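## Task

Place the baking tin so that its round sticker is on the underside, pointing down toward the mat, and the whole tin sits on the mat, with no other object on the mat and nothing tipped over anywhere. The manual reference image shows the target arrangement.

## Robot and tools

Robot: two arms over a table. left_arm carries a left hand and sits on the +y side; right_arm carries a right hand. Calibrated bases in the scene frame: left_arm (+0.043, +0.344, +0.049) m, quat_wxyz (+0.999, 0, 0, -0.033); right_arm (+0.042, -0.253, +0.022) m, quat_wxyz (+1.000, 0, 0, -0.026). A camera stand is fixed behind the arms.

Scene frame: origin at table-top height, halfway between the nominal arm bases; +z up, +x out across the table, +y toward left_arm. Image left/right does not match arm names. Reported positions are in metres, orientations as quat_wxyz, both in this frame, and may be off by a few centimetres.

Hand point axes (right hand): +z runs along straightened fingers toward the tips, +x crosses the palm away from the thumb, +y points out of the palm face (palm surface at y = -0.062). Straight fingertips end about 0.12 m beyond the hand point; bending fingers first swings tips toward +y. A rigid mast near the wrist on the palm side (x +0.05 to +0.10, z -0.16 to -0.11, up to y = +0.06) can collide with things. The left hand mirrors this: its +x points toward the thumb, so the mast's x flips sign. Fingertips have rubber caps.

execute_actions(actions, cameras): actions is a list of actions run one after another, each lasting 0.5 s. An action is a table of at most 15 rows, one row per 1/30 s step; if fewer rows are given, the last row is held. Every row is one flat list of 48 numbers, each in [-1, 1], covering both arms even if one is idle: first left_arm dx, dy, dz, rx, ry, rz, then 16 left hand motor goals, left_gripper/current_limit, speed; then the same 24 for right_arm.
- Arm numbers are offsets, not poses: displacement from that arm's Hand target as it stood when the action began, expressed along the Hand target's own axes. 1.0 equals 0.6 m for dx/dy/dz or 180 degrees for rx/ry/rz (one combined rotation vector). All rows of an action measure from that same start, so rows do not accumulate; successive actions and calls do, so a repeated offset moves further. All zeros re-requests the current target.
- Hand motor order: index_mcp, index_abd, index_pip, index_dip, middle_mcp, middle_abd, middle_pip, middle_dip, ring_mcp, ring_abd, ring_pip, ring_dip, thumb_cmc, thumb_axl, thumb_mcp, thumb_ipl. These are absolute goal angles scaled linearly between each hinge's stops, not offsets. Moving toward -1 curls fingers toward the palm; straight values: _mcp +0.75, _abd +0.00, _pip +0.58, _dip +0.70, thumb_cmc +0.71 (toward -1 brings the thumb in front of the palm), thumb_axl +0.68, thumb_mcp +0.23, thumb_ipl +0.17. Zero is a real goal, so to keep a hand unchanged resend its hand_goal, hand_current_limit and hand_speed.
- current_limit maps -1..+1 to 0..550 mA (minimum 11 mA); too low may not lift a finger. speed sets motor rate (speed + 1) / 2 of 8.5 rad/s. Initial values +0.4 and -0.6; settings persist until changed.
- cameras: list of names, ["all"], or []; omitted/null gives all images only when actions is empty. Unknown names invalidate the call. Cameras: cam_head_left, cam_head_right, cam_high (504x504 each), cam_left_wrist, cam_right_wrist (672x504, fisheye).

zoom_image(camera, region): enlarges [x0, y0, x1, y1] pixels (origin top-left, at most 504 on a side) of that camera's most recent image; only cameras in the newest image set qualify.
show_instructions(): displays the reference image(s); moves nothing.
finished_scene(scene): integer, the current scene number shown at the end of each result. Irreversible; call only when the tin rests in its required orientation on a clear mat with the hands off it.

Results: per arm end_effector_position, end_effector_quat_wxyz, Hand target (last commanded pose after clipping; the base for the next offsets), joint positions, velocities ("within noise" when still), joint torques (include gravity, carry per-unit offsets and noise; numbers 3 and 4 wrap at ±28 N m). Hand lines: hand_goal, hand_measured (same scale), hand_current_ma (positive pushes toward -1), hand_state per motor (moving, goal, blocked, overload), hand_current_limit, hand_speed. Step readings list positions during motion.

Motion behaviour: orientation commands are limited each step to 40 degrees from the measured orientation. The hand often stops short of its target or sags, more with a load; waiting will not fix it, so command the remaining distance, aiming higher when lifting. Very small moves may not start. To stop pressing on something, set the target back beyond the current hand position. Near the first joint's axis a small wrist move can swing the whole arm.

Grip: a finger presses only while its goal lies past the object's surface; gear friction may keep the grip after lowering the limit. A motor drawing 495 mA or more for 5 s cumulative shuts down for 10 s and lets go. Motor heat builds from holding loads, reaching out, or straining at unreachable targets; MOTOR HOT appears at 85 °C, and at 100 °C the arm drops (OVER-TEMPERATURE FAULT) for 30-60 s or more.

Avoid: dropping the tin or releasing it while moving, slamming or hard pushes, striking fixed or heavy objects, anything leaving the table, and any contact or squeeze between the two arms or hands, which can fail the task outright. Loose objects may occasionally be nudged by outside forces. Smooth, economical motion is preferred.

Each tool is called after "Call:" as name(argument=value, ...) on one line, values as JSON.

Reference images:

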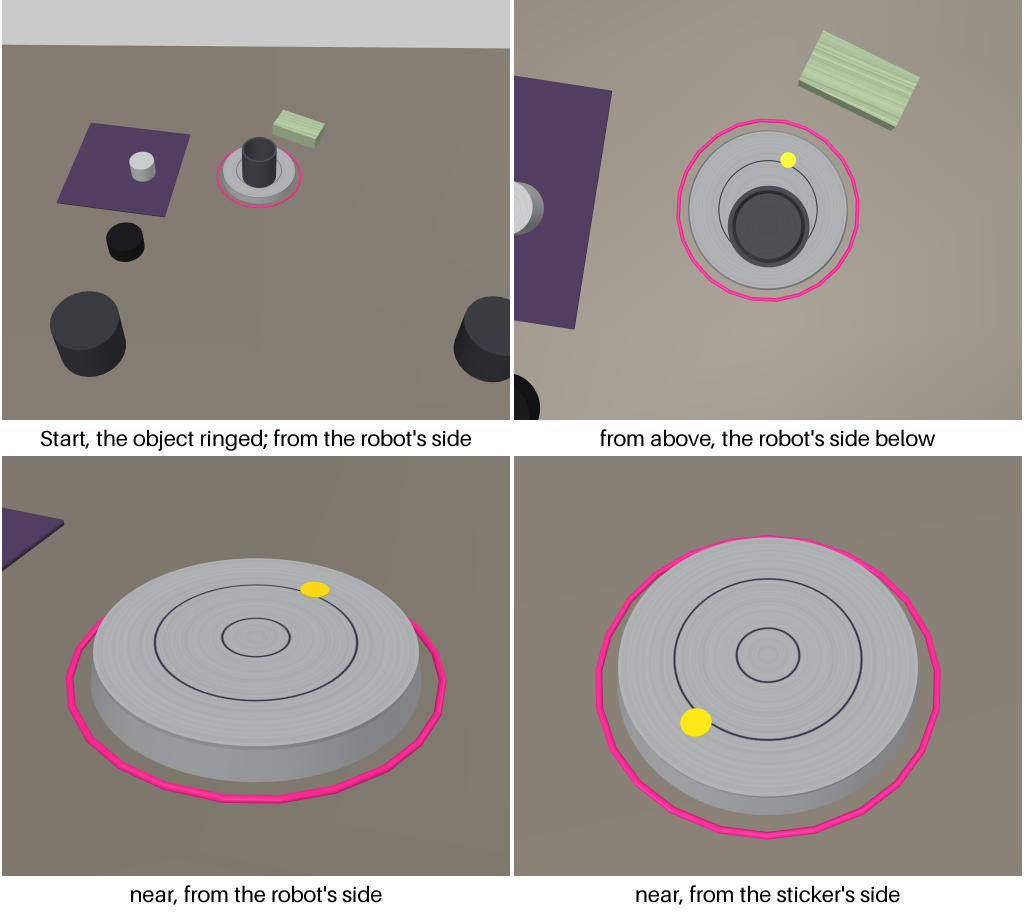

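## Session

Call:
execute_actions(actions=[])

Scene clock: 0.00 s.
left_arm: end_effector_position=(+0.5124, +0.0972, +0.3559) hand_goal=(+0.754, +0.000, +0.576, +0.696, +0.754, +0.000, +0.576, +0.696, +0.754, +0.000, +0.576, +0.696, +0.714, +0.678, +0.226, +0.168) hand_measured=(+0.754, +0.000, +0.576, +0.696, +0.754, +0.000, +0.576, +0.696, +0.754, +0.000, +0.576, +0.696, +0.714, +0.678, +0.226, +0.168) hand_current_ma=(+0, +0, +0, +0, +0, +0, +0, +0, +0, +0, +0, +0, +0, +0, +0, +0) hand_state=(goal, goal, goal, goal, goal, goal, goal, goal, goal, goal, goal, goal, goal, goal, goal, goal) hand_current_limit=0.40 hand_speed=-0.60 end_effector_quat_wxyz=(+0.288, +0.554, +0.672, -0.397) | right_arm: end_effector_position=(+0.2010, -0.0616, +0.1698) hand_goal=(+0.754, +0.000, +0.576, +0.696, +0.754, +0.000, +0.576, +0.696, +0.754, +0.000, +0.576, +0.696, +0.714, +0.678, +0.226, +0.168) hand_measured=(+0.754, +0.000, +0.576, +0.696, +0.754, +0.000, +0.576, +0.696, +0.754, +0.000, +0.576, +0.696, +0.714, +0.678, +0.226, +0.168) hand_current_ma=(+0, +0, +0, +0, +0, +0, +0, +0, +0, +0, +0, +0, +0, +0, +0, +0) hand_state=(goal, goal, goal, goal, goal, goal, goal, goal, goal, goal, goal, goal, goal, goal, goal, goal) hand_current_limit=0.40 hand_speed=-0.60 end_effector_quat_wxyz=(-0.363, +0.860, +0.274, +0.232)
Joint positions: left_arm=[-0.215 1.362 1.332 -1.195 0.987 -0.66] | right_arm=[0.99 0.442 0.461 -0.733 -0.287 2.024]
Joint velocities: within noise
Joint torques (N m): no reading
Heat: left arm: hottest waist 34 °C; right arm: hottest shoulder 33 °C.
Hand target: left_arm +0.5181, +0.0957, +0.3668; +0.297, +0.558, +0.668, -0.393 | right_arm +0.2055, -0.0554, +0.1881; -0.373, +0.851, +0.274, +0.246
camera_calibration:
cam_left_wrist: T_world_to_cam=[[-0.463879, -0.43877, 0.769609, -0.0228001], [-0.547034, 0.825195, 0.140737, 0.101826], [-0.696828, -0.355717, -0.622812, 0.739018], [0, 0, 0, 1]] pos_world=[0.560095, 0.168851, 0.463486]
cam_right_wrist: T_world_to_cam=[[-0.195841, -0.575824, -0.793772, 0.177594], [-0.815656, -0.353699, 0.457823, 0.0196304], [-0.544382, 0.737105, -0.400405, 0.346035], [0, 0, 0, 1]] pos_world=[0.239167, -0.145859, 0.270536]

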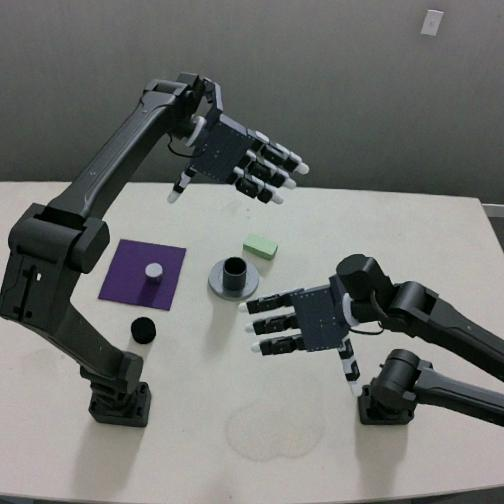

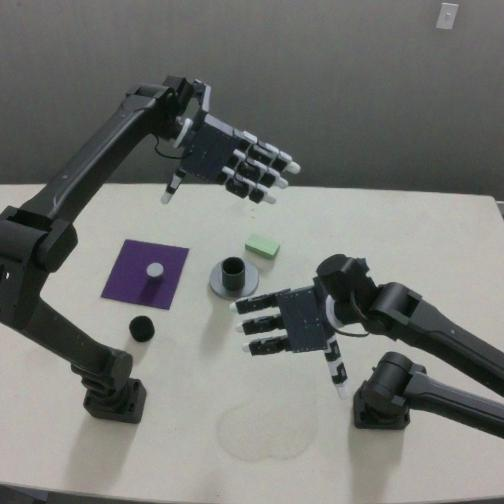

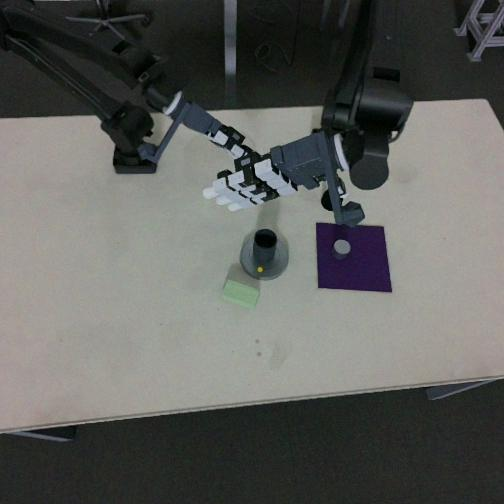

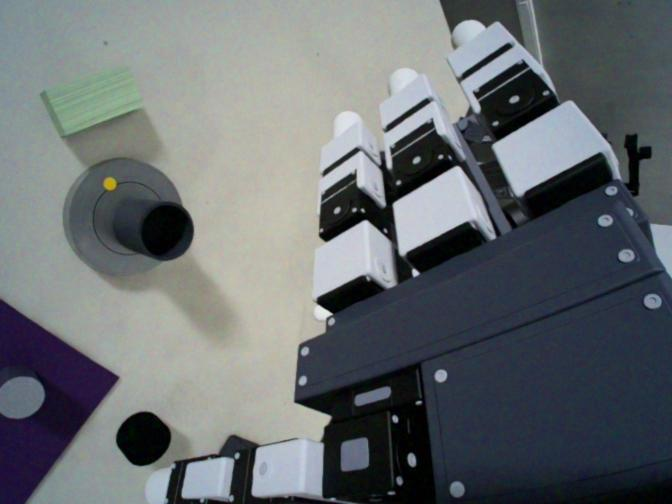

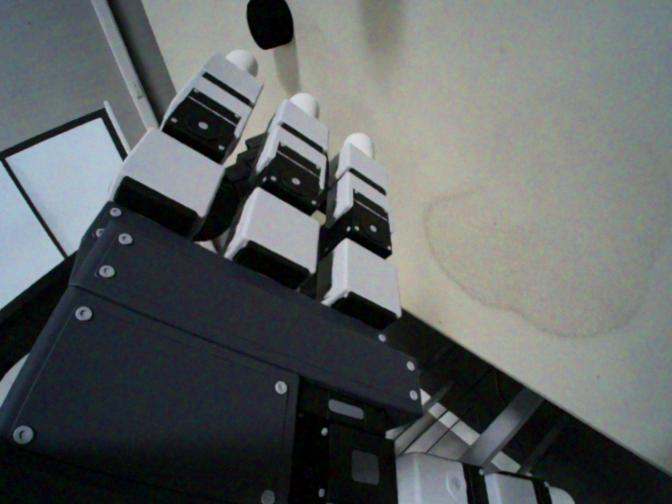

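Call:
execute_actions(actions=[[[0.06,-0.08,0.035,0,0,0,0.754,0,0.576,0.696,0.754,0,0.576,0.696,0.754,0,0.576,0.696,0.714,0.678,0.226,0.168,0.4,-0.6,-0.007,0.077,-0.21,0,0,0,0.754,0,0.576,0.696,0.754,0,0.576,0.696,0.754,0,0.576,0.696,0.714,0.678,0.226,0.168,0.4,-0.6]],[[0.055,-0.08,0.035,0,0,0,0.754,0,0.576,0.696,0.754,0,0.576,0.696,0.754,0,0.576,0.696,0.714,0.678,0.226,0.168,0.4,-0.6,-0.007,0.077,-0.21,0,0,0,0.754,0,0.576,0.696,0.754,0,0.576,0.696,0.754,0,0.576,0.696,0.714,0.678,0.226,0.168,0.4,-0.6]],[[0,0,0,0.081,0.133,0.036,0.754,0,0.576,0.696,0.754,0,0.576,0.696,0.754,0,0.576,0.696,0.714,0.678,0.226,0.168,0.4,-0.4,0,0,0,0,0,0,0.754,0,0.576,0.696,0.754,0,0.576,0.696,0.754,0,0.576,0.696,0.714,0.678,0.226,0.168,0.4,-0.6]],[[0,0,0,0.081,0.133,0.036,0.863,0,-0.445,0.696,0.863,0,-0.445,0.696,1,0,0.9,0.696,-0.571,0.678,-0.225,0.168,0.4,-0.4,0,0,0,0,0,0,0.754,0,0.576,0.696,0.754,0,0.576,0.696,0.754,0,0.576,0.696,0.714,0.678,0.226,0.168,0.4,-0.6]],[[0,0,0,0.081,0.133,0.036,0.863,0,-0.445,0.696,0.863,0,-0.445,0.696,1,0,0.9,0.696,-0.571,0.678,-0.225,0.168,0.4,-0.4,0,0,0,0,0,0,0.754,0,0.576,0.696,0.754,0,0.576,0.696,0.754,0,0.576,0.696,0.714,0.678,0.226,0.168,0.4,-0.6]]], cameras=["cam_head_left","cam_high","cam_left_wrist"])

Scene clock: 7.23 s.
left_arm: end_effector_position=(+0.4045, +0.0935, +0.2959) hand_goal=(+0.864, +0.000, -0.444, +0.696, +0.864, +0.000, -0.444, +0.696, +1.000, +0.000, +0.900, +0.696, -0.570, +0.678, -0.224, +0.168) hand_measured=(+0.858, +0.002, -0.438, +0.696, +0.858, +0.002, -0.438, +0.696, +0.988, +0.000, +0.894, +0.696, -0.568, +0.678, -0.224, +0.168) hand_current_ma=(-28, +7, +26, +0, -31, +6, +31, +0, -67, +4, -28, +0, +10, -4, -5, -2) hand_state=(goal, goal, goal, goal, goal, goal, goal, goal, goal, goal, goal, goal, goal, goal, goal, goal) hand_current_limit=0.40 hand_speed=-0.40 end_effector_quat_wxyz=(-0.067, +0.874, +0.480, -0.039) | right_arm: end_effector_position=(+0.2031, -0.3007, +0.2620) hand_goal=(+0.754, +0.000, +0.576, +0.696, +0.754, +0.000, +0.576, +0.696, +0.754, +0.000, +0.576, +0.696, +0.714, +0.678, +0.226, +0.168) hand_measured=(+0.750, +0.000, +0.576, +0.696, +0.750, +0.000, +0.576, +0.696, +0.750, +0.000, +0.576, +0.696, +0.712, +0.678, +0.224, +0.168) hand_current_ma=(-18, +1, +3, +0, -18, +1, +3, +0, -21, +1, +3, +0, -12, -4, -9, -2) hand_state=(goal, goal, goal, goal, goal, goal, goal, goal, goal, goal, goal, goal, goal, goal, goal, goal) hand_current_limit=0.40 hand_speed=-0.60 end_effector_quat_wxyz=(-0.167, +0.941, +0.156, +0.251)
Joint positions: left_arm=[-0.602 1.372 1.344 -1.698 0.02 -0.098] | right_arm=[-0.375 0.432 0.793 -1.67 -0.559 0.89]
Joint torques (N m): left_arm=[0.15 -11.16 12.31 -0.12 -0.12 0.17] | right_arm=[-0.21 1.38 13.44 0.12 -0.64 -0.26]
Heat: left arm: hottest elbow 35 °C; right arm: hottest shoulder 33 °C.
Hand target: left_arm +0.4086, +0.0883, +0.3060; -0.296, +0.836, +0.435, -0.155 | right_arm +0.2056, -0.3048, +0.2877; -0.373, +0.851, +0.274, +0.246
Off the commanded pose: left_arm 0.012 m, 30 deg | right_arm 0.026 m, 29 deg.
joint sent to its limit (left arm) — joint 4 (wrist pitch), lower limit. The joint targets are off in orientation, not in position.
joint sent to its limit (right arm) — joint 4 (wrist pitch), lower limit. The joint targets are off in orientation, not in position.
Step readings (end_effector_position of left_arm | right_arm):
0: (+0.5124, +0.0972, +0.3559) | (+0.2010, -0.0616, +0.1698)
1: (+0.5124, +0.0972, +0.3559) | (+0.2009, -0.0619, +0.1697)
2: (+0.5114, +0.0975, +0.3546) | (+0.1993, -0.0655, +0.1691)
4: (+0.5032, +0.0983, +0.3484) | (+0.1963, -0.0856, +0.1667)
8: (+0.4737, +0.1009, +0.3299) | (+0.1961, -0.1312, +0.1754)
15: (+0.4645, +0.0957, +0.3339) | (+0.1931, -0.1636, +0.2057)
16: (+0.4645, +0.0958, +0.3337) | (+0.1934, -0.1676, +0.2086)
17: (+0.4630, +0.0951, +0.3326) | (+0.1940, -0.1768, +0.2111)
19: (+0.4526, +0.0964, +0.3239) | (+0.1937, -0.2049, +0.2187)
23: (+0.4188, +0.0956, +0.3014) | (+0.1900, -0.2524, +0.2450)
30: (+0.4100, +0.0911, +0.3033) | (+0.1922, -0.2889, +0.2644)
31: (+0.4103, +0.0920, +0.3031) | (+0.1932, -0.2909, +0.2631)
32: (+0.4095, +0.0957, +0.3009) | (+0.1940, -0.2924, +0.2618)
34: (+0.4022, +0.1049, +0.2921) | (+0.1959, -0.2961, +0.2598)
38: (+0.3962, +0.1050, +0.2854) | (+0.1983, -0.3006, +0.2589)
45: (+0.3983, +0.0995, +0.2854) | (+0.2012, -0.3006, +0.2609)
46: (+0.3987, +0.1005, +0.2856) | (+0.2015, -0.3006, +0.2611)
47: (+0.4000, +0.1049, +0.2850) | (+0.2017, -0.3006, +0.2612)
49: (+0.4034, +0.1144, +0.2858) | (+0.2021, -0.3007, +0.2614)
53: (+0.4036, +0.1048, +0.2918) | (+0.2026, -0.3007, +0.2617)
60: (+0.3986, +0.0980, +0.2921) | (+0.2029, -0.3007, +0.2619)
61: (+0.3995, +0.0995, +0.2919) | (+0.2030, -0.3007, +0.2619)
62: (+0.4026, +0.1039, +0.2918) | (+0.2030, -0.3007, +0.2619)
64: (+0.4095, +0.1127, +0.2925) | (+0.2031, -0.3007, +0.2619)
68: (+0.4070, +0.1042, +0.2945) | (+0.2031, -0.3007, +0.2620)
75: (+0.4046, +0.0957, +0.2958) | (+0.2031, -0.3007, +0.2620)
camera_calibration:
cam_left_wrist: T_world_to_cam=[[-0.948517, -0.29898, 0.104527, 0.351521], [-0.0898452, 0.570458, 0.816398, -0.30676], [-0.303715, 0.764976, -0.567951, 0.345101], [0, 0, 0, 1]] pos_world=[0.410675, 0.0160977, 0.409695]
Images, in order (width x height): cam_head_left 504x504, cam_high 504x504, cam_left_wrist 672x504.

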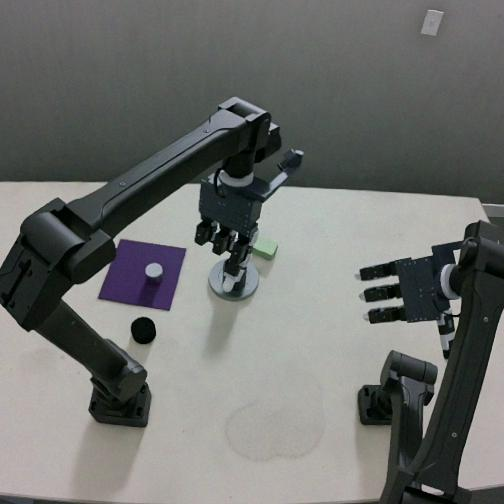

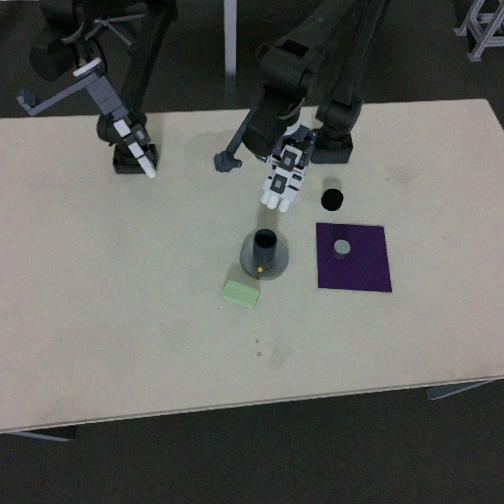

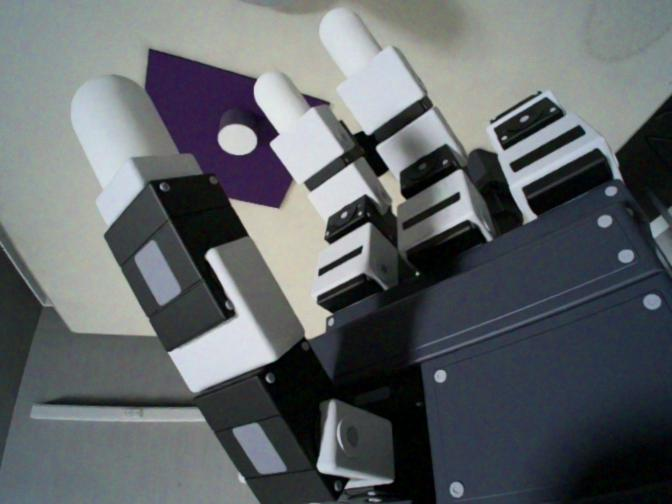

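Call:
execute_actions(actions=[[[0,0,0,0,0,0,0.863,0,-0.445,0.696,0.863,0,-0.445,0.696,1,0,0.9,0.696,-0.571,0.678,-0.225,0.168,0.4,-0.4,0,0,0,0,0,0,0.754,0,0.576,0.696,0.754,0,0.576,0.696,0.754,0,0.576,0.696,0.714,0.678,0.226,0.168,0.4,-0.6]],[[0,0.08,0.1,0,0,0,0.863,0,-0.445,0.696,0.863,0,-0.445,0.696,1,0,0.9,0.696,-0.571,0.678,-0.225,0.168,0.4,-0.4,0,0,0,0,0,0,0.754,0,0.576,0.696,0.754,0,0.576,0.696,0.754,0,0.576,0.696,0.714,0.678,0.226,0.168,0.4,-0.6]],[[0,0.084,0.1,0,0,0,0.863,0,-0.445,0.696,0.863,0,-0.445,0.696,1,0,0.9,0.696,-0.571,0.678,-0.225,0.168,0.4,-0.4,0,0,0,0,0,0,0.754,0,0.576,0.696,0.754,0,0.576,0.696,0.754,0,0.576,0.696,0.714,0.678,0.226,0.168,0.4,-0.6]],[[0,0,0,0,0,0,0.863,0,-0.445,0.696,0.863,0,-0.445,0.696,1,0,0.9,0.696,-0.571,0.678,-0.225,0.168,0.4,-0.4,0,0,0,0,0,0,0.754,0,0.576,0.696,0.754,0,0.576,0.696,0.754,0,0.576,0.696,0.714,0.678,0.226,0.168,0.4,-0.6]]], cameras=["cam_head_left","cam_head_right","cam_high","cam_left_wrist","cam_right_wrist"])

Call:
zoom_image(camera="cam_head_left", region=[174, 190, 304, 320])

Call:
zoom_image(camera="cam_high", region=[200, 170, 330, 300])

Scene clock: 10.27 s.
left_arm: end_effector_position=(+0.4046, +0.0885, +0.1452) hand_goal=(+0.864, +0.000, -0.444, +0.696, +0.864, +0.000, -0.444, +0.696, +1.000, +0.000, +0.900, +0.696, -0.570, +0.678, -0.224, +0.168) hand_measured=(+0.860, +0.002, -0.440, +0.696, +0.858, +0.002, -0.440, +0.696, +0.988, +0.000, +0.894, +0.696, -0.568, +0.678, -0.224, +0.168) hand_current_ma=(-25, +7, +21, +0, -28, +6, +25, +0, -64, +4, -27, +0, +10, -4, -5, -2) hand_state=(goal, goal, goal, goal, goal, goal, goal, goal, goal, goal, goal, goal, goal, goal, goal, goal) hand_current_limit=0.40 hand_speed=-0.40 end_effector_quat_wxyz=(-0.229, +0.856, +0.449, -0.115) | right_arm: end_effector_position=(+0.2031, -0.3007, +0.2620) hand_goal=(+0.754, +0.000, +0.576, +0.696, +0.754, +0.000, +0.576, +0.696, +0.754, +0.000, +0.576, +0.696, +0.714, +0.678, +0.226, +0.168) hand_measured=(+0.750, +0.000, +0.576, +0.696, +0.750, +0.000, +0.576, +0.696, +0.750, +0.000, +0.576, +0.696, +0.712, +0.678, +0.224, +0.168) hand_current_ma=(-18, +1, +3, +0, -18, +1, +3, +0, -21, +1, +3, +0, -12, -4, -9, -2) hand_state=(goal, goal, goal, goal, goal, goal, goal, goal, goal, goal, goal, goal, goal, goal, goal, goal) hand_current_limit=0.40 hand_speed=-0.60 end_effector_quat_wxyz=(-0.167, +0.941, +0.156, +0.251)
Joint positions: left_arm=[-0.602 1.7 1.313 -1.701 0.021 -0.056] | right_arm=[-0.375 0.432 0.793 -1.67 -0.559 0.89]
Joint torques (N m): left_arm=[0.62 -15.21 9.4 -0.98 0.03 0.02] | right_arm=[-0.32 1.38 13.41 0.12 -0.65 -0.26]
Heat: left arm: hottest elbow 35 °C; right arm: hottest shoulder 33 °C.
Hand target: left_arm +0.4091, +0.0877, +0.1510; -0.296, +0.836, +0.435, -0.155 | right_arm +0.2056, -0.3048, +0.2878; -0.373, +0.851, +0.274, +0.246
Off the commanded pose: left_arm 0.007 m, 9 deg | right_arm 0.026 m, 29 deg.
joint sent to its limit (left arm) — joint 4 (wrist pitch), lower limit. The joint targets are off in orientation, not in position.
joint sent to its limit (right arm) — joint 4 (wrist pitch), lower limit. The joint targets are off in orientation, not in position.
Step readings (end_effector_position of left_arm | right_arm):
0: (+0.4045, +0.0935, +0.2959) | (+0.2031, -0.3007, +0.2620)
1: (+0.4045, +0.0935, +0.2959) | (+0.2031, -0.3007, +0.2620)
2: (+0.4046, +0.0936, +0.2959) | (+0.2031, -0.3007, +0.2620)
4: (+0.4048, +0.0936, +0.2960) | (+0.2031, -0.3007, +0.2620)
8: (+0.4049, +0.0936, +0.2960) | (+0.2031, -0.3007, +0.2620)
15: (+0.4050, +0.0933, +0.2961) | (+0.2031, -0.3007, +0.2620)
16: (+0.4050, +0.0933, +0.2961) | (+0.2031, -0.3007, +0.2620)
17: (+0.4053, +0.0929, +0.2946) | (+0.2031, -0.3007, +0.2620)
19: (+0.4060, +0.0917, +0.2878) | (+0.2031, -0.3007, +0.2620)
23: (+0.4071, +0.0900, +0.2558) | (+0.2031, -0.3007, +0.2620)
30: (+0.4064, +0.0901, +0.2239) | (+0.2031, -0.3007, +0.2620)
31: (+0.4064, +0.0901, +0.2239) | (+0.2031, -0.3007, +0.2620)
32: (+0.4063, +0.0898, +0.2229) | (+0.2031, -0.3007, +0.2620)
34: (+0.4064, +0.0888, +0.2148) | (+0.2031, -0.3007, +0.2620)
38: (+0.4071, +0.0871, +0.1785) | (+0.2031, -0.3007, +0.2620)
45: (+0.4046, +0.0887, +0.1446) | (+0.2031, -0.3007, +0.2620)
46: (+0.4046, +0.0887, +0.1446) | (+0.2031, -0.3007, +0.2620)
47: (+0.4046, +0.0886, +0.1451) | (+0.2031, -0.3007, +0.2620)
49: (+0.4046, +0.0886, +0.1452) | (+0.2031, -0.3007, +0.2620)
53: (+0.4046, +0.0886, +0.1452) | (+0.2031, -0.3007, +0.2620)
60: (+0.4046, +0.0885, +0.1452) | (+0.2031, -0.3007, +0.2620)
camera_calibration:
cam_left_wrist: T_world_to_cam=[[-0.898384, -0.306495, 0.314589, 0.315672], [0.185402, 0.384677, 0.90424, -0.288663], [-0.39816, 0.87068, -0.288763, 0.251645], [0, 0, 0, 1]] pos_world=[0.437309, -0.0113088, 0.234379]
cam_right_wrist: T_world_to_cam=[[-0.415069, -0.700472, -0.580566, 0.0645931], [-0.867279, 0.111855, 0.485094, 0.0379185], [-0.274855, 0.70486, -0.653932, 0.562384], [0, 0, 0, 1]] pos_world=[0.214271, -0.355398, 0.386868]

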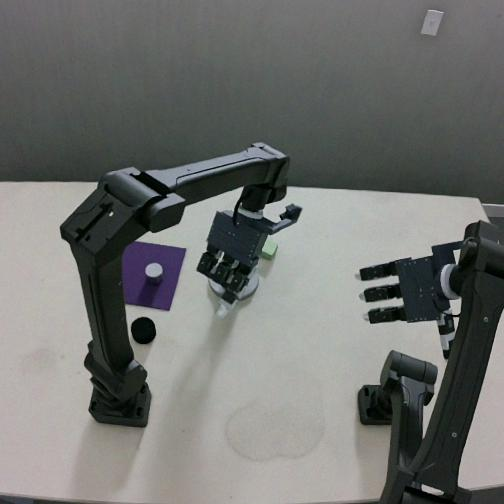

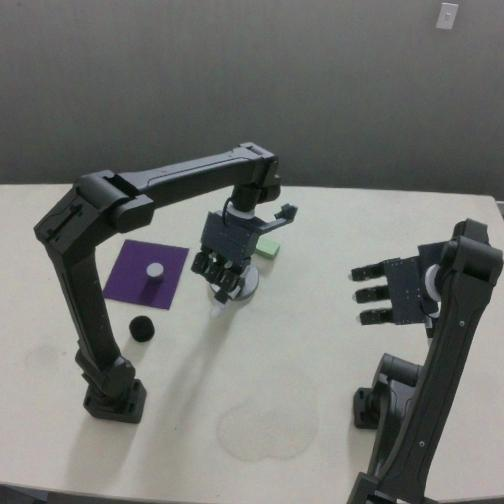

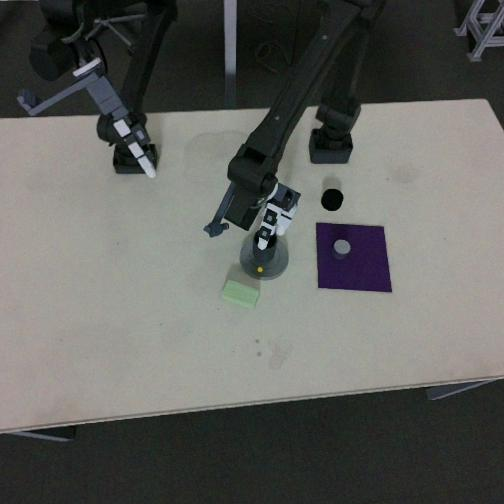

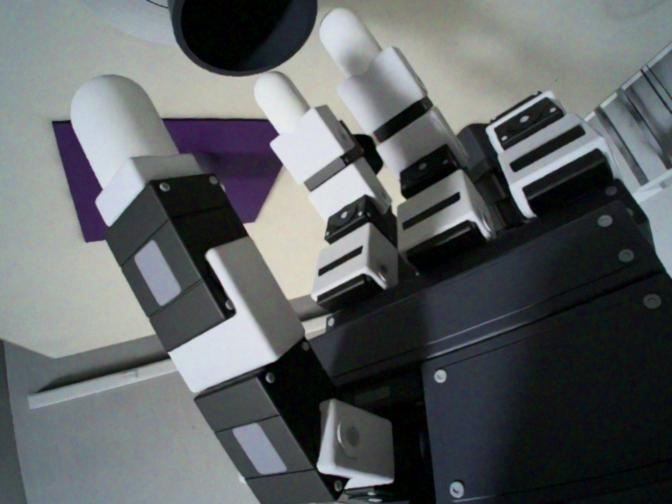

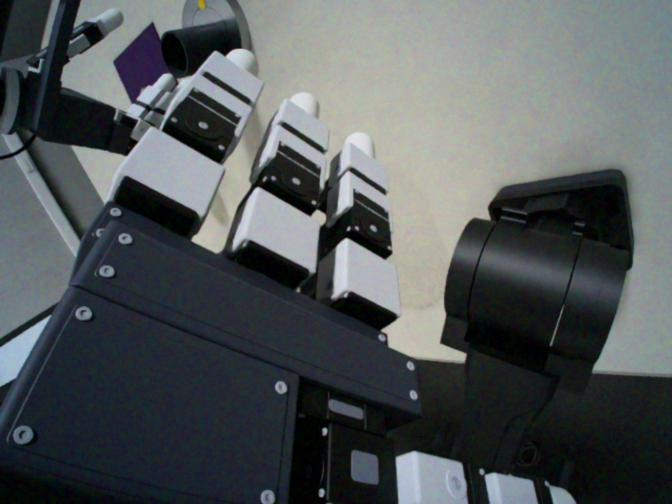

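Scaled by 3.877 from the camera's 504x504 image, which has a finer 720x720 frame.

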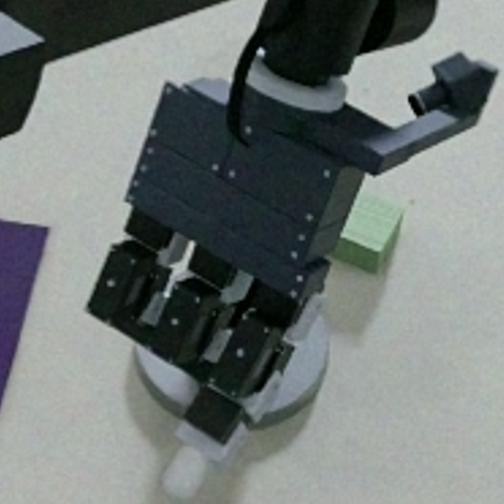

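Scaled by 3.877 from the camera's 504x504 image, which has a finer 720x720 frame.

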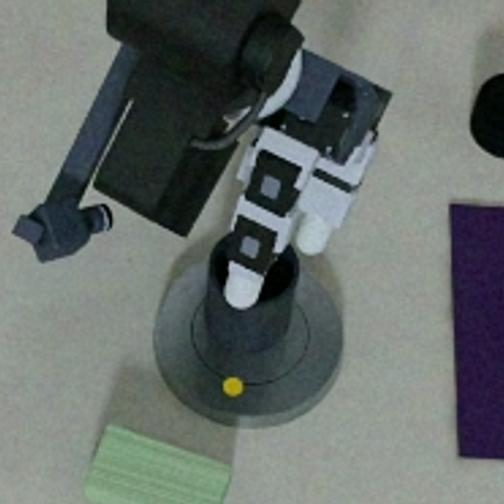

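Call:
execute_actions(actions=[[[-0.01,0.079,0.073,0,0,0,0.863,0,-0.445,0.696,0.863,0,-0.445,0.696,1,0,0.9,0.696,-0.571,0.678,-0.2,0.168,0.4,-0.4,0,0,0,0,0,0,0.754,0,0.576,0.696,0.754,0,0.576,0.696,0.754,0,0.576,0.696,0.714,0.678,0.226,0.168,0.4,-0.6]],[[0,0,0,0,0,0,0.863,0,-0.445,0.696,0.863,0,-0.445,0.696,1,0,0.9,0.696,-0.571,0.678,-0.2,0.168,0.4,-0.4,0,0,0,0,0,0,0.754,0,0.576,0.696,0.754,0,0.576,0.696,0.754,0,0.576,0.696,0.714,0.678,0.226,0.168,0.4,-0.6]]], cameras=["cam_head_left","cam_head_right","cam_high","cam_left_wrist","cam_right_wrist"])

Call:
zoom_image(camera="cam_right_wrist", region=[0, 0, 300, 200])

Call:
zoom_image(camera="cam_high", region=[200, 170, 330, 300])

Scene clock: 12.53 s.
left_arm: end_effector_position=(+0.4010, +0.0891, +0.0783) hand_goal=(+0.864, +0.000, -0.444, +0.696, +0.864, +0.000, -0.444, +0.696, +1.000, +0.000, +0.900, +0.696, -0.570, +0.678, -0.200, +0.168) hand_measured=(+0.862, +0.000, -0.446, +0.694, +0.858, +0.002, -0.440, +0.696, +0.988, +0.000, +0.894, +0.696, -0.568, +0.678, -0.204, +0.168) hand_current_ma=(-15, -4, -9, -12, -31, +6, +21, +0, -66, +4, -27, +0, +10, -4, -27, -2) hand_state=(goal, goal, goal, goal, goal, goal, goal, goal, goal, goal, goal, goal, goal, goal, goal, goal) hand_current_limit=0.40 hand_speed=-0.40 end_effector_quat_wxyz=(-0.297, +0.834, +0.440, -0.150) | right_arm: end_effector_position=(+0.2031, -0.3007, +0.2620) hand_goal=(+0.754, +0.000, +0.576, +0.696, +0.754, +0.000, +0.576, +0.696, +0.754, +0.000, +0.576, +0.696, +0.714, +0.678, +0.226, +0.168) hand_measured=(+0.750, +0.000, +0.576, +0.696, +0.750, +0.000, +0.576, +0.696, +0.750, +0.000, +0.576, +0.696, +0.712, +0.678, +0.224, +0.168) hand_current_ma=(-18, +1, +3, +0, -18, +1, +3, +0, -21, +1, +3, +0, -12, -4, -9, -2) hand_state=(goal, goal, goal, goal, goal, goal, goal, goal, goal, goal, goal, goal, goal, goal, goal, goal) hand_current_limit=0.40 hand_speed=-0.60 end_effector_quat_wxyz=(-0.167, +0.941, +0.156, +0.251)
Joint positions: left_arm=[-0.602 1.878 1.339 -1.709 0.032 -0.056] | right_arm=[-0.375 0.432 0.793 -1.67 -0.559 0.89]
Joint torques (N m): left_arm=[0.79 -14.8 10.32 -0.96 0.14 0.09] | right_arm=[-0.09 1.26 13.41 0.06 -0.65 -0.26]
Heat: left arm: hottest elbow 35 °C; right arm: hottest shoulder 33 °C.
Hand target: left_arm +0.4132, +0.0774, +0.0871; -0.296, +0.836, +0.435, -0.155 | right_arm +0.2056, -0.3048, +0.2878; -0.373, +0.851, +0.274, +0.246
Off the commanded pose: left_arm 0.019 m, 1 deg | right_arm 0.026 m, 29 deg.
joint read past its limit (left arm) — joint 4 (wrist pitch), lower limit.
joint sent to its limit (left arm) — joint 4 (wrist pitch), lower limit. The joint targets still meet the commanded pose.
joint sent to its limit (right arm) — joint 4 (wrist pitch), lower limit. The joint targets are off in orientation, not in position.
Step readings (end_effector_position of left_arm | right_arm):
0: (+0.4046, +0.0885, +0.1452) | (+0.2031, -0.3007, +0.2620)
1: (+0.4046, +0.0885, +0.1451) | (+0.2031, -0.3007, +0.2620)
2: (+0.4042, +0.0884, +0.1431) | (+0.2031, -0.3007, +0.2620)
4: (+0.4048, +0.0870, +0.1361) | (+0.2031, -0.3007, +0.2620)
8: (+0.4040, +0.0868, +0.1014) | (+0.2031, -0.3007, +0.2620)
15: (+0.3994, +0.0903, +0.0772) | (+0.2031, -0.3007, +0.2620)
16: (+0.4001, +0.0898, +0.0776) | (+0.2031, -0.3007, +0.2620)
17: (+0.4004, +0.0896, +0.0778) | (+0.2031, -0.3007, +0.2620)
19: (+0.4009, +0.0892, +0.0782) | (+0.2031, -0.3007, +0.2620)
23: (+0.4010, +0.0891, +0.0783) | (+0.2031, -0.3007, +0.2620)
30: (+0.4010, +0.0891, +0.0783) | (+0.2031, -0.3007, +0.2620)
camera_calibration:
cam_left_wrist: T_world_to_cam=[[-0.849796, -0.34475, 0.398742, 0.3111], [0.301446, 0.302705, 0.904157, -0.266851], [-0.432409, 0.888548, -0.153314, 0.232043], [0, 0, 0, 1]] pos_world=[0.44515, -0.0181524, 0.152802]
cam_right_wrist: T_world_to_cam=[[-0.415069, -0.700472, -0.580566, 0.0645931], [-0.867279, 0.111855, 0.485094, 0.0379185], [-0.274855, 0.70486, -0.653932, 0.562384], [0, 0, 0, 1]] pos_world=[0.214271, -0.355398, 0.386868]

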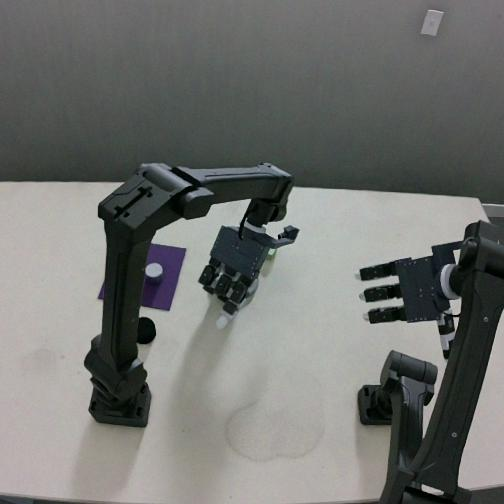

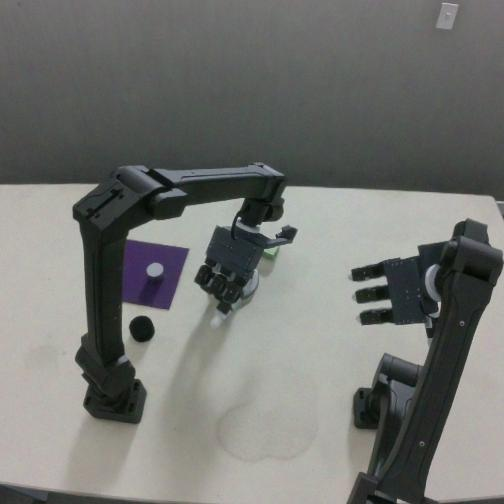

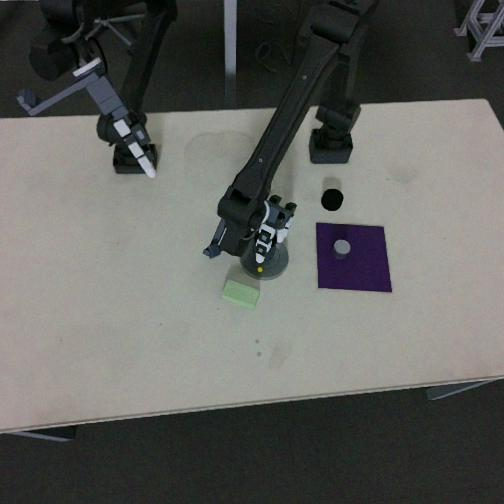

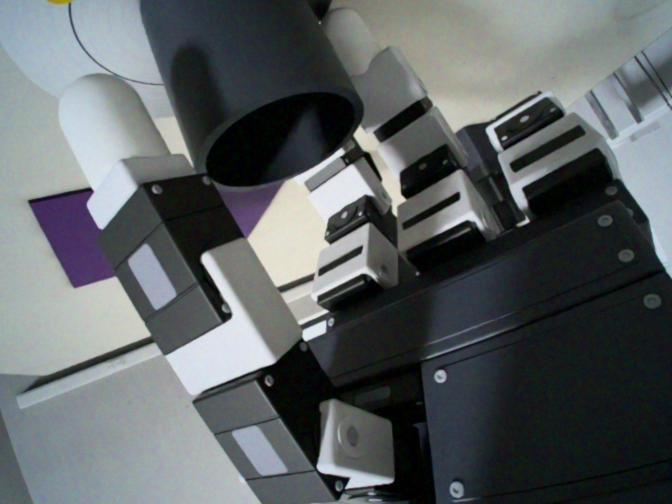

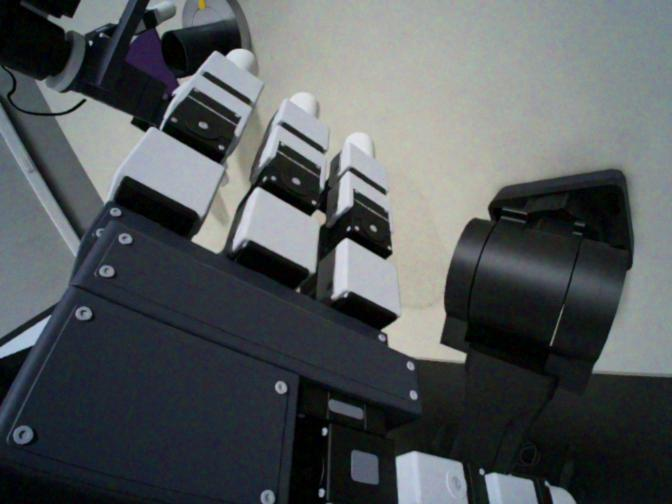

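Scaled by 1.680 from the camera's 672x504 image, which has a finer 960x720 frame.

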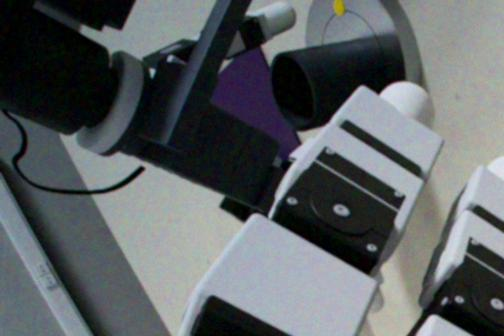

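Scaled by 3.877 from the camera's 504x504 image, which has a finer 720x720 frame.

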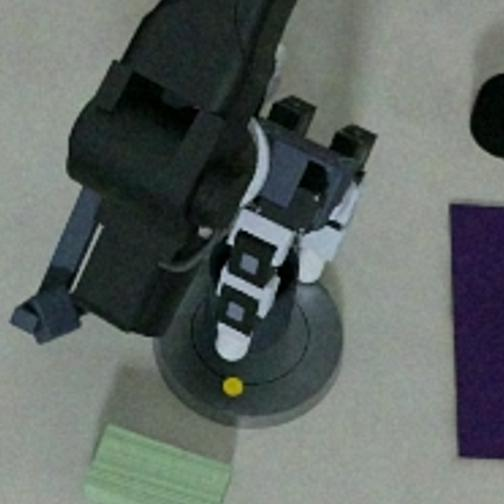

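Call:
execute_actions(actions=[[[-0.02,0,0,0,0,0,0.863,0,-0.42,0.696,0.863,0,-0.44,0.696,1,0,0.9,0.696,-0.571,0.678,-0.2,0.168,0.4,-0.7,0,0,0,0,0,0,0.754,0,0.576,0.696,0.754,0,0.576,0.696,0.754,0,0.576,0.696,0.714,0.678,0.226,0.168,0.4,-0.6]],[[0,0,0,0,0,0,0.863,0,-0.55,0.696,0.863,0,-0.6,0.696,1,0,0.9,0.696,-0.571,0.678,-0.3,0.168,0.0,-0.8,0,0,0,0,0,0,0.754,0,0.576,0.696,0.754,0,0.576,0.696,0.754,0,0.576,0.696,0.714,0.678,0.226,0.168,0.4,-0.6]],[[0,0,0,0,0,0,0.83,0,-0.7,0.6,0.83,0,-0.7,0.6,1,0,0.9,0.696,-0.571,0.678,-0.5,0.1,0.1,-0.8,0,0,0,0,0,0,0.754,0,0.576,0.696,0.754,0,0.576,0.696,0.754,0,0.576,0.696,0.714,0.678,0.226,0.168,0.4,-0.6]],[[0,0,0,0,0,0,0.83,0,-0.75,0.6,0.83,0,-0.75,0.6,1,0,0.9,0.696,-0.571,0.678,-0.5,0.1,0.2,-0.8,0,0,0,0,0,0,0.754,0,0.576,0.696,0.754,0,0.576,0.696,0.754,0,0.576,0.696,0.714,0.678,0.226,0.168,0.4,-0.6]]], cameras=["cam_head_left","cam_head_right","cam_high","cam_left_wrist"])

Call:
zoom_image(camera="cam_high", region=[200, 170, 330, 300])

Scene clock: 15.67 s.
left_arm: end_effector_position=(+0.3972, +0.0824, +0.0787) hand_goal=(+0.830, +0.000, -0.750, +0.600, +0.830, +0.000, -0.750, +0.600, +1.000, +0.000, +0.900, +0.696, -0.570, +0.678, -0.500, +0.100) hand_measured=(+0.858, +0.004, -0.566, +0.642, +0.850, -0.004, -0.628, +0.628, +0.988, +0.000, +0.894, +0.696, -0.564, +0.682, -0.308, +0.138) hand_current_ma=(+154, +15, +330, +212, +109, -18, +330, +146, -66, +4, -27, +0, +35, +19, +330, +257) hand_state=(blocked, goal, blocked, blocked, blocked, goal, blocked, blocked, goal, goal, goal, goal, goal, goal, blocked, blocked) hand_current_limit=0.20 hand_speed=-0.80 end_effector_quat_wxyz=(-0.293, +0.836, +0.438, -0.155) | right_arm: end_effector_position=(+0.2031, -0.3007, +0.2620) hand_goal=(+0.754, +0.000, +0.576, +0.696, +0.754, +0.000, +0.576, +0.696, +0.754, +0.000, +0.576, +0.696, +0.714, +0.678, +0.226, +0.168) hand_measured=(+0.750, +0.000, +0.576, +0.696, +0.750, +0.000, +0.576, +0.696, +0.750, +0.000, +0.576, +0.696, +0.712, +0.678, +0.224, +0.168) hand_current_ma=(-18, +1, +3, +0, -18, +1, +3, +0, -21, +1, +3, +0, -12, -4, -9, -2) hand_state=(goal, goal, goal, goal, goal, goal, goal, goal, goal, goal, goal, goal, goal, goal, goal, goal) hand_current_limit=0.40 hand_speed=-0.60 end_effector_quat_wxyz=(-0.167, +0.941, +0.156, +0.251)
Joint positions: left_arm=[-0.613 1.878 1.342 -1.709 0.047 -0.057] | right_arm=[-0.375 0.432 0.793 -1.67 -0.559 0.89]
Joint torques (N m): left_arm=[0.15 -16.44 10.21 -1.17 0.04 -0.06] | right_arm=[-0.09 1.38 13.48 0.14 -0.64 -0.25]
Heat: left arm: hottest elbow 35 °C; right arm: hottest shoulder 33 °C.
Hand target: left_arm +0.4063, +0.0675, +0.0871; -0.296, +0.836, +0.435, -0.155 | right_arm +0.2056, -0.3048, +0.2878; -0.373, +0.851, +0.274, +0.246
Off the commanded pose: left_arm 0.019 m, 1 deg | right_arm 0.026 m, 29 deg.
joint read past its limit (left arm) — joint 4 (wrist pitch), lower limit.
joint sent to its limit (left arm) — joint 4 (wrist pitch), lower limit. The joint targets still meet the commanded pose.
joint sent to its limit (right arm) — joint 4 (wrist pitch), lower limit. The joint targets are off in orientation, not in position.
Step readings (end_effector_position of left_arm | right_arm):
0: (+0.4010, +0.0891, +0.0783) | (+0.2031, -0.3007, +0.2620)
1: (+0.4010, +0.0890, +0.0783) | (+0.2031, -0.3007, +0.2620)
2: (+0.4008, +0.0888, +0.0782) | (+0.2031, -0.3007, +0.2620)
4: (+0.4001, +0.0875, +0.0783) | (+0.2031, -0.3007, +0.2620)
8: (+0.3994, +0.0855, +0.0786) | (+0.2031, -0.3007, +0.2620)
15: (+0.3979, +0.0832, +0.0787) | (+0.2031, -0.3007, +0.2620)
16: (+0.3979, +0.0832, +0.0787) | (+0.2031, -0.3007, +0.2620)
17: (+0.3977, +0.0830, +0.0787) | (+0.2031, -0.3007, +0.2620)
19: (+0.3974, +0.0826, +0.0787) | (+0.2031, -0.3007, +0.2620)
23: (+0.3972, +0.0824, +0.0787) | (+0.2031, -0.3007, +0.2620)
30: (+0.3972, +0.0824, +0.0787) | (+0.2031, -0.3007, +0.2620)
31: (+0.3972, +0.0824, +0.0787) | (+0.2031, -0.3007, +0.2620)
32: (+0.3972, +0.0824, +0.0787) | (+0.2031, -0.3007, +0.2620)
34: (+0.3972, +0.0824, +0.0787) | (+0.2031, -0.3007, +0.2620)
38: (+0.3972, +0.0824, +0.0787) | (+0.2031, -0.3007, +0.2620)
45: (+0.3972, +0.0824, +0.0787) | (+0.2031, -0.3007, +0.2620)
46: (+0.3972, +0.0824, +0.0787) | (+0.2031, -0.3007, +0.2620)
47: (+0.3972, +0.0824, +0.0787) | (+0.2031, -0.3007, +0.2620)
49: (+0.3972, +0.0824, +0.0787) | (+0.2031, -0.3007, +0.2620)
53: (+0.3972, +0.0824, +0.0787) | (+0.2031, -0.3007, +0.2620)
60: (+0.3972, +0.0824, +0.0787) | (+0.2031, -0.3007, +0.2620)
camera_calibration:
cam_left_wrist: T_world_to_cam=[[-0.848185, -0.339479, 0.406616, 0.303653], [0.306358, 0.311829, 0.899393, -0.266367], [-0.432119, 0.887422, -0.160486, 0.236961], [0, 0, 0, 1]] pos_world=[0.441553, -0.0241401, 0.154128]
Images, in order (width x height): cam_head_left 504x504, cam_head_right 504x504, cam_high 504x504, cam_left_wrist 672x504.

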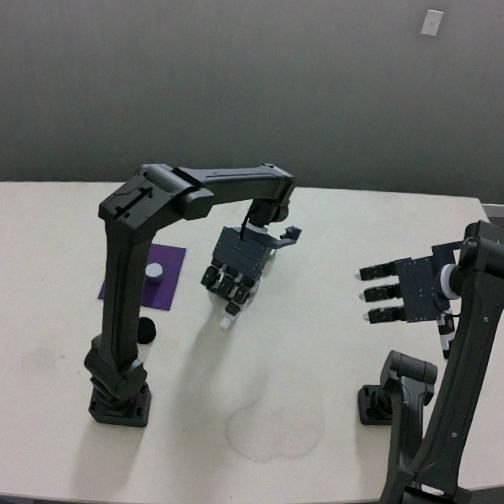

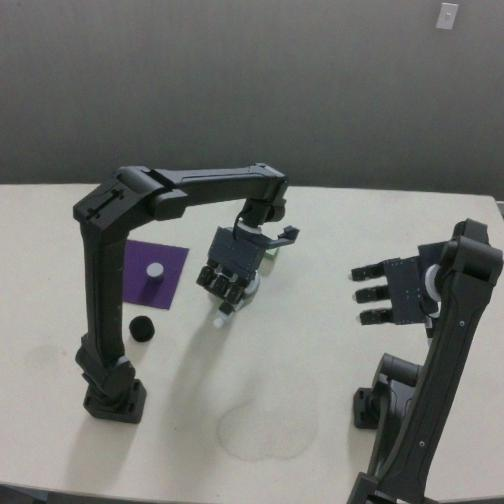

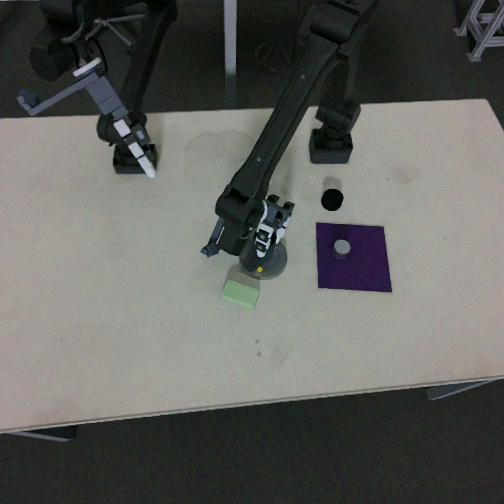

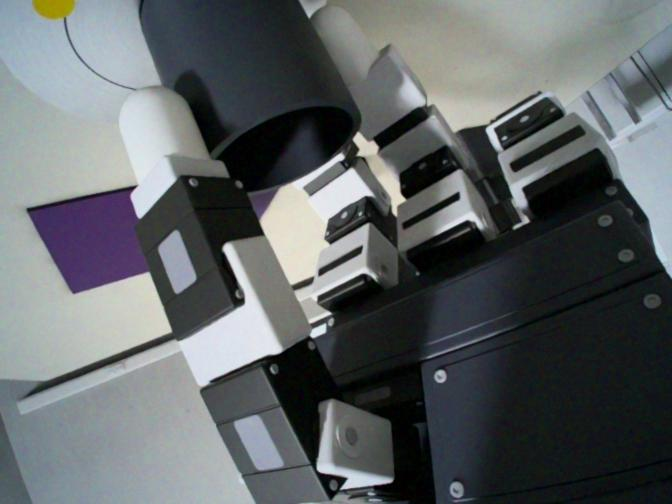

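Scaled by 3.877 from the camera's 504x504 image, which has a finer 720x720 frame.

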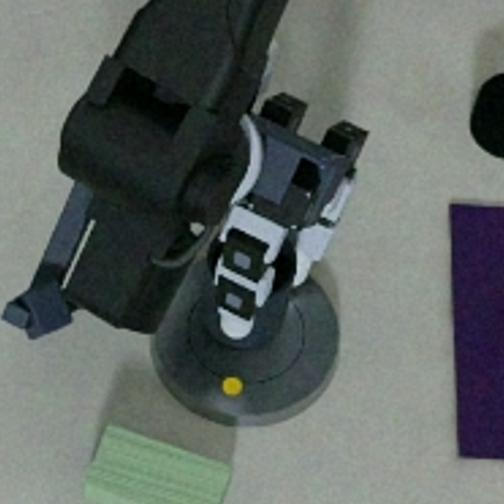

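Call:
execute_actions(actions=[[[0,-0.03,-0.037,0,0,0,0.83,0,-0.75,0.55,0.83,0,-0.78,0.55,1,0,0.9,0.696,-0.571,0.678,-0.5,0.08,0.4,-0.8,0,0,0,0,0,0,0.754,0,0.576,0.696,0.754,0,0.576,0.696,0.754,0,0.576,0.696,0.714,0.678,0.226,0.168,0.4,-0.6]],[[0,-0.033,-0.041,0,0,0,0.83,0,-0.75,0.55,0.83,0,-0.78,0.55,1,0,0.9,0.696,-0.571,0.678,-0.5,0.08,0.4,-0.8,0,0,0,0,0,0,0.754,0,0.576,0.696,0.754,0,0.576,0.696,0.754,0,0.576,0.696,0.714,0.678,0.226,0.168,0.4,-0.6]]], cameras=["cam_head_left","cam_high","cam_left_wrist"])

Call:
zoom_image(camera="cam_high", region=[200, 170, 330, 300])

Scene clock: 17.73 s.
left_arm: end_effector_position=(+0.4047, +0.0750, +0.1434) hand_goal=(+0.830, +0.000, -0.750, +0.550, +0.830, +0.000, -0.780, +0.550, +1.000, +0.000, +0.900, +0.696, -0.570, +0.678, -0.500, +0.080) hand_measured=(+0.868, +0.004, -0.568, +0.602, +0.862, -0.006, -0.630, +0.588, +0.988, +0.000, +0.894, +0.696, -0.558, +0.686, -0.306, +0.128) hand_current_ma=(+206, +21, +385, +264, +167, -28, +385, +195, -66, +4, -27, +0, +64, +43, +385, +330) hand_state=(blocked, goal, blocked, blocked, blocked, goal, blocked, blocked, goal, goal, goal, goal, goal, goal, blocked, blocked) hand_current_limit=0.40 hand_speed=-0.80 end_effector_quat_wxyz=(-0.227, +0.856, +0.447, -0.124) | right_arm: end_effector_position=(+0.2031, -0.3007, +0.2620) hand_goal=(+0.754, +0.000, +0.576, +0.696, +0.754, +0.000, +0.576, +0.696, +0.754, +0.000, +0.576, +0.696, +0.714, +0.678, +0.226, +0.168) hand_measured=(+0.750, +0.000, +0.576, +0.696, +0.750, +0.000, +0.576, +0.696, +0.750, +0.000, +0.576, +0.696, +0.712, +0.678, +0.224, +0.168) hand_current_ma=(-18, +1, +3, +0, -18, +1, +3, +0, -21, +1, +3, +0, -12, -4, -9, -2) hand_state=(goal, goal, goal, goal, goal, goal, goal, goal, goal, goal, goal, goal, goal, goal, goal, goal) hand_current_limit=0.40 hand_speed=-0.60 end_effector_quat_wxyz=(-0.167, +0.941, +0.156, +0.251)
Joint positions: left_arm=[-0.617 1.725 1.342 -1.709 0.046 -0.062] | right_arm=[-0.375 0.432 0.793 -1.67 -0.559 0.89]
Joint torques (N m): left_arm=[-0.38 -14.74 9.46 -0.65 -0.08 -0.15] | right_arm=[-0.15 1.38 13.42 0.08 -0.65 -0.26]
Heat: left arm: hottest elbow 36 °C; right arm: hottest elbow 34 °C.
Hand target: left_arm +0.4065, +0.0676, +0.1474; -0.296, +0.836, +0.435, -0.155 | right_arm +0.2056, -0.3048, +0.2878; -0.373, +0.851, +0.274, +0.246
Off the commanded pose: left_arm 0.009 m, 9 deg | right_arm 0.026 m, 29 deg.
joint read past its limit (left arm) — joint 4 (wrist pitch), lower limit.
joint sent to its limit (left arm) — joint 4 (wrist pitch), lower limit. The joint targets are off in orientation, not in position.
joint sent to its limit (right arm) — joint 4 (wrist pitch), lower limit. The joint targets are off in orientation, not in position.
Step readings (end_effector_position of left_arm | right_arm):
0: (+0.3972, +0.0824, +0.0787) | (+0.2031, -0.3007, +0.2620)
1: (+0.3972, +0.0824, +0.0787) | (+0.2031, -0.3007, +0.2620)
2: (+0.3973, +0.0823, +0.0793) | (+0.2031, -0.3007, +0.2620)
4: (+0.3979, +0.0818, +0.0822) | (+0.2031, -0.3007, +0.2620)
8: (+0.4002, +0.0798, +0.0968) | (+0.2031, -0.3007, +0.2620)
15: (+0.4018, +0.0780, +0.1097) | (+0.2031, -0.3007, +0.2620)
16: (+0.4018, +0.0780, +0.1097) | (+0.2031, -0.3007, +0.2620)
17: (+0.4018, +0.0781, +0.1098) | (+0.2031, -0.3007, +0.2620)
19: (+0.4021, +0.0776, +0.1131) | (+0.2031, -0.3007, +0.2620)
23: (+0.4037, +0.0760, +0.1292) | (+0.2031, -0.3007, +0.2620)
30: (+0.4047, +0.0750, +0.1434) | (+0.2031, -0.3007, +0.2620)
camera_calibration:
cam_left_wrist: T_world_to_cam=[[-0.892698, -0.305221, 0.331557, 0.307427], [0.197788, 0.39572, 0.89682, -0.286506], [-0.404932, 0.866168, -0.292889, 0.266565], [0, 0, 0, 1]] pos_world=[0.439047, -0.0236802, 0.233089]
Images, in order (width x height): cam_head_left 504x504, cam_high 504x504, cam_left_wrist 672x504.

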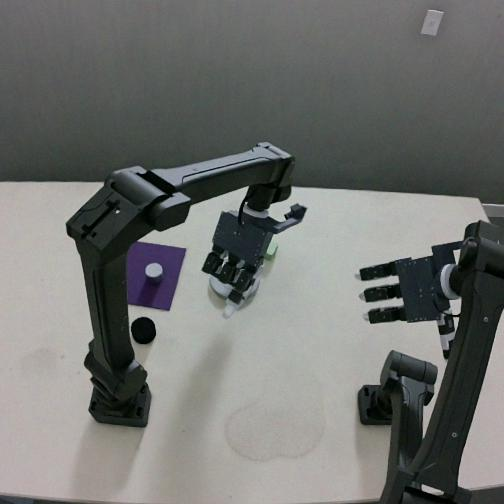

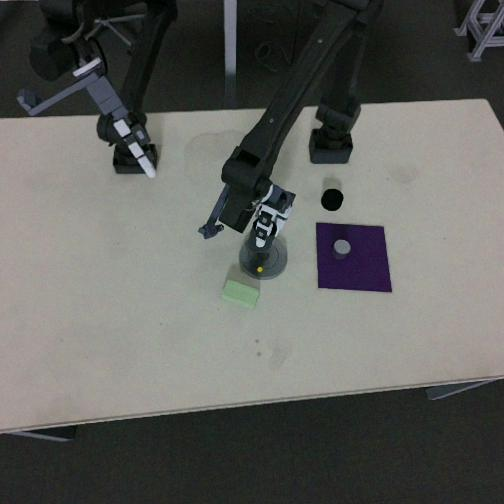

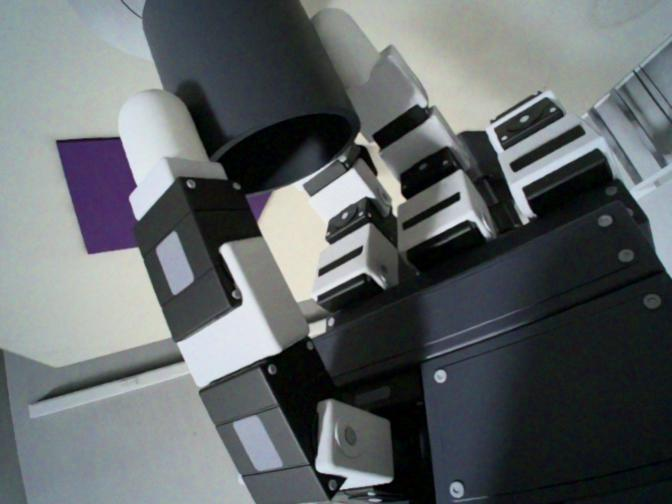

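Scaled by 3.877 from the camera's 504x504 image, which has a finer 720x720 frame.

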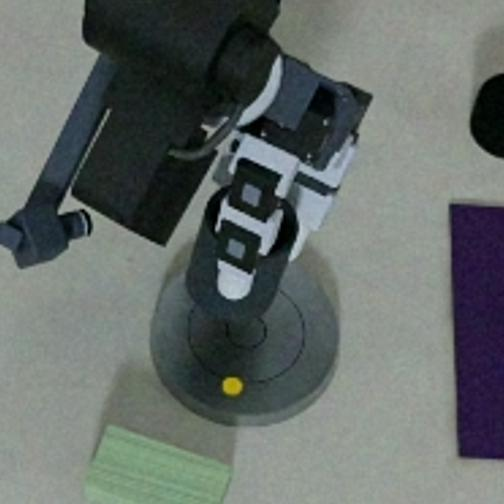

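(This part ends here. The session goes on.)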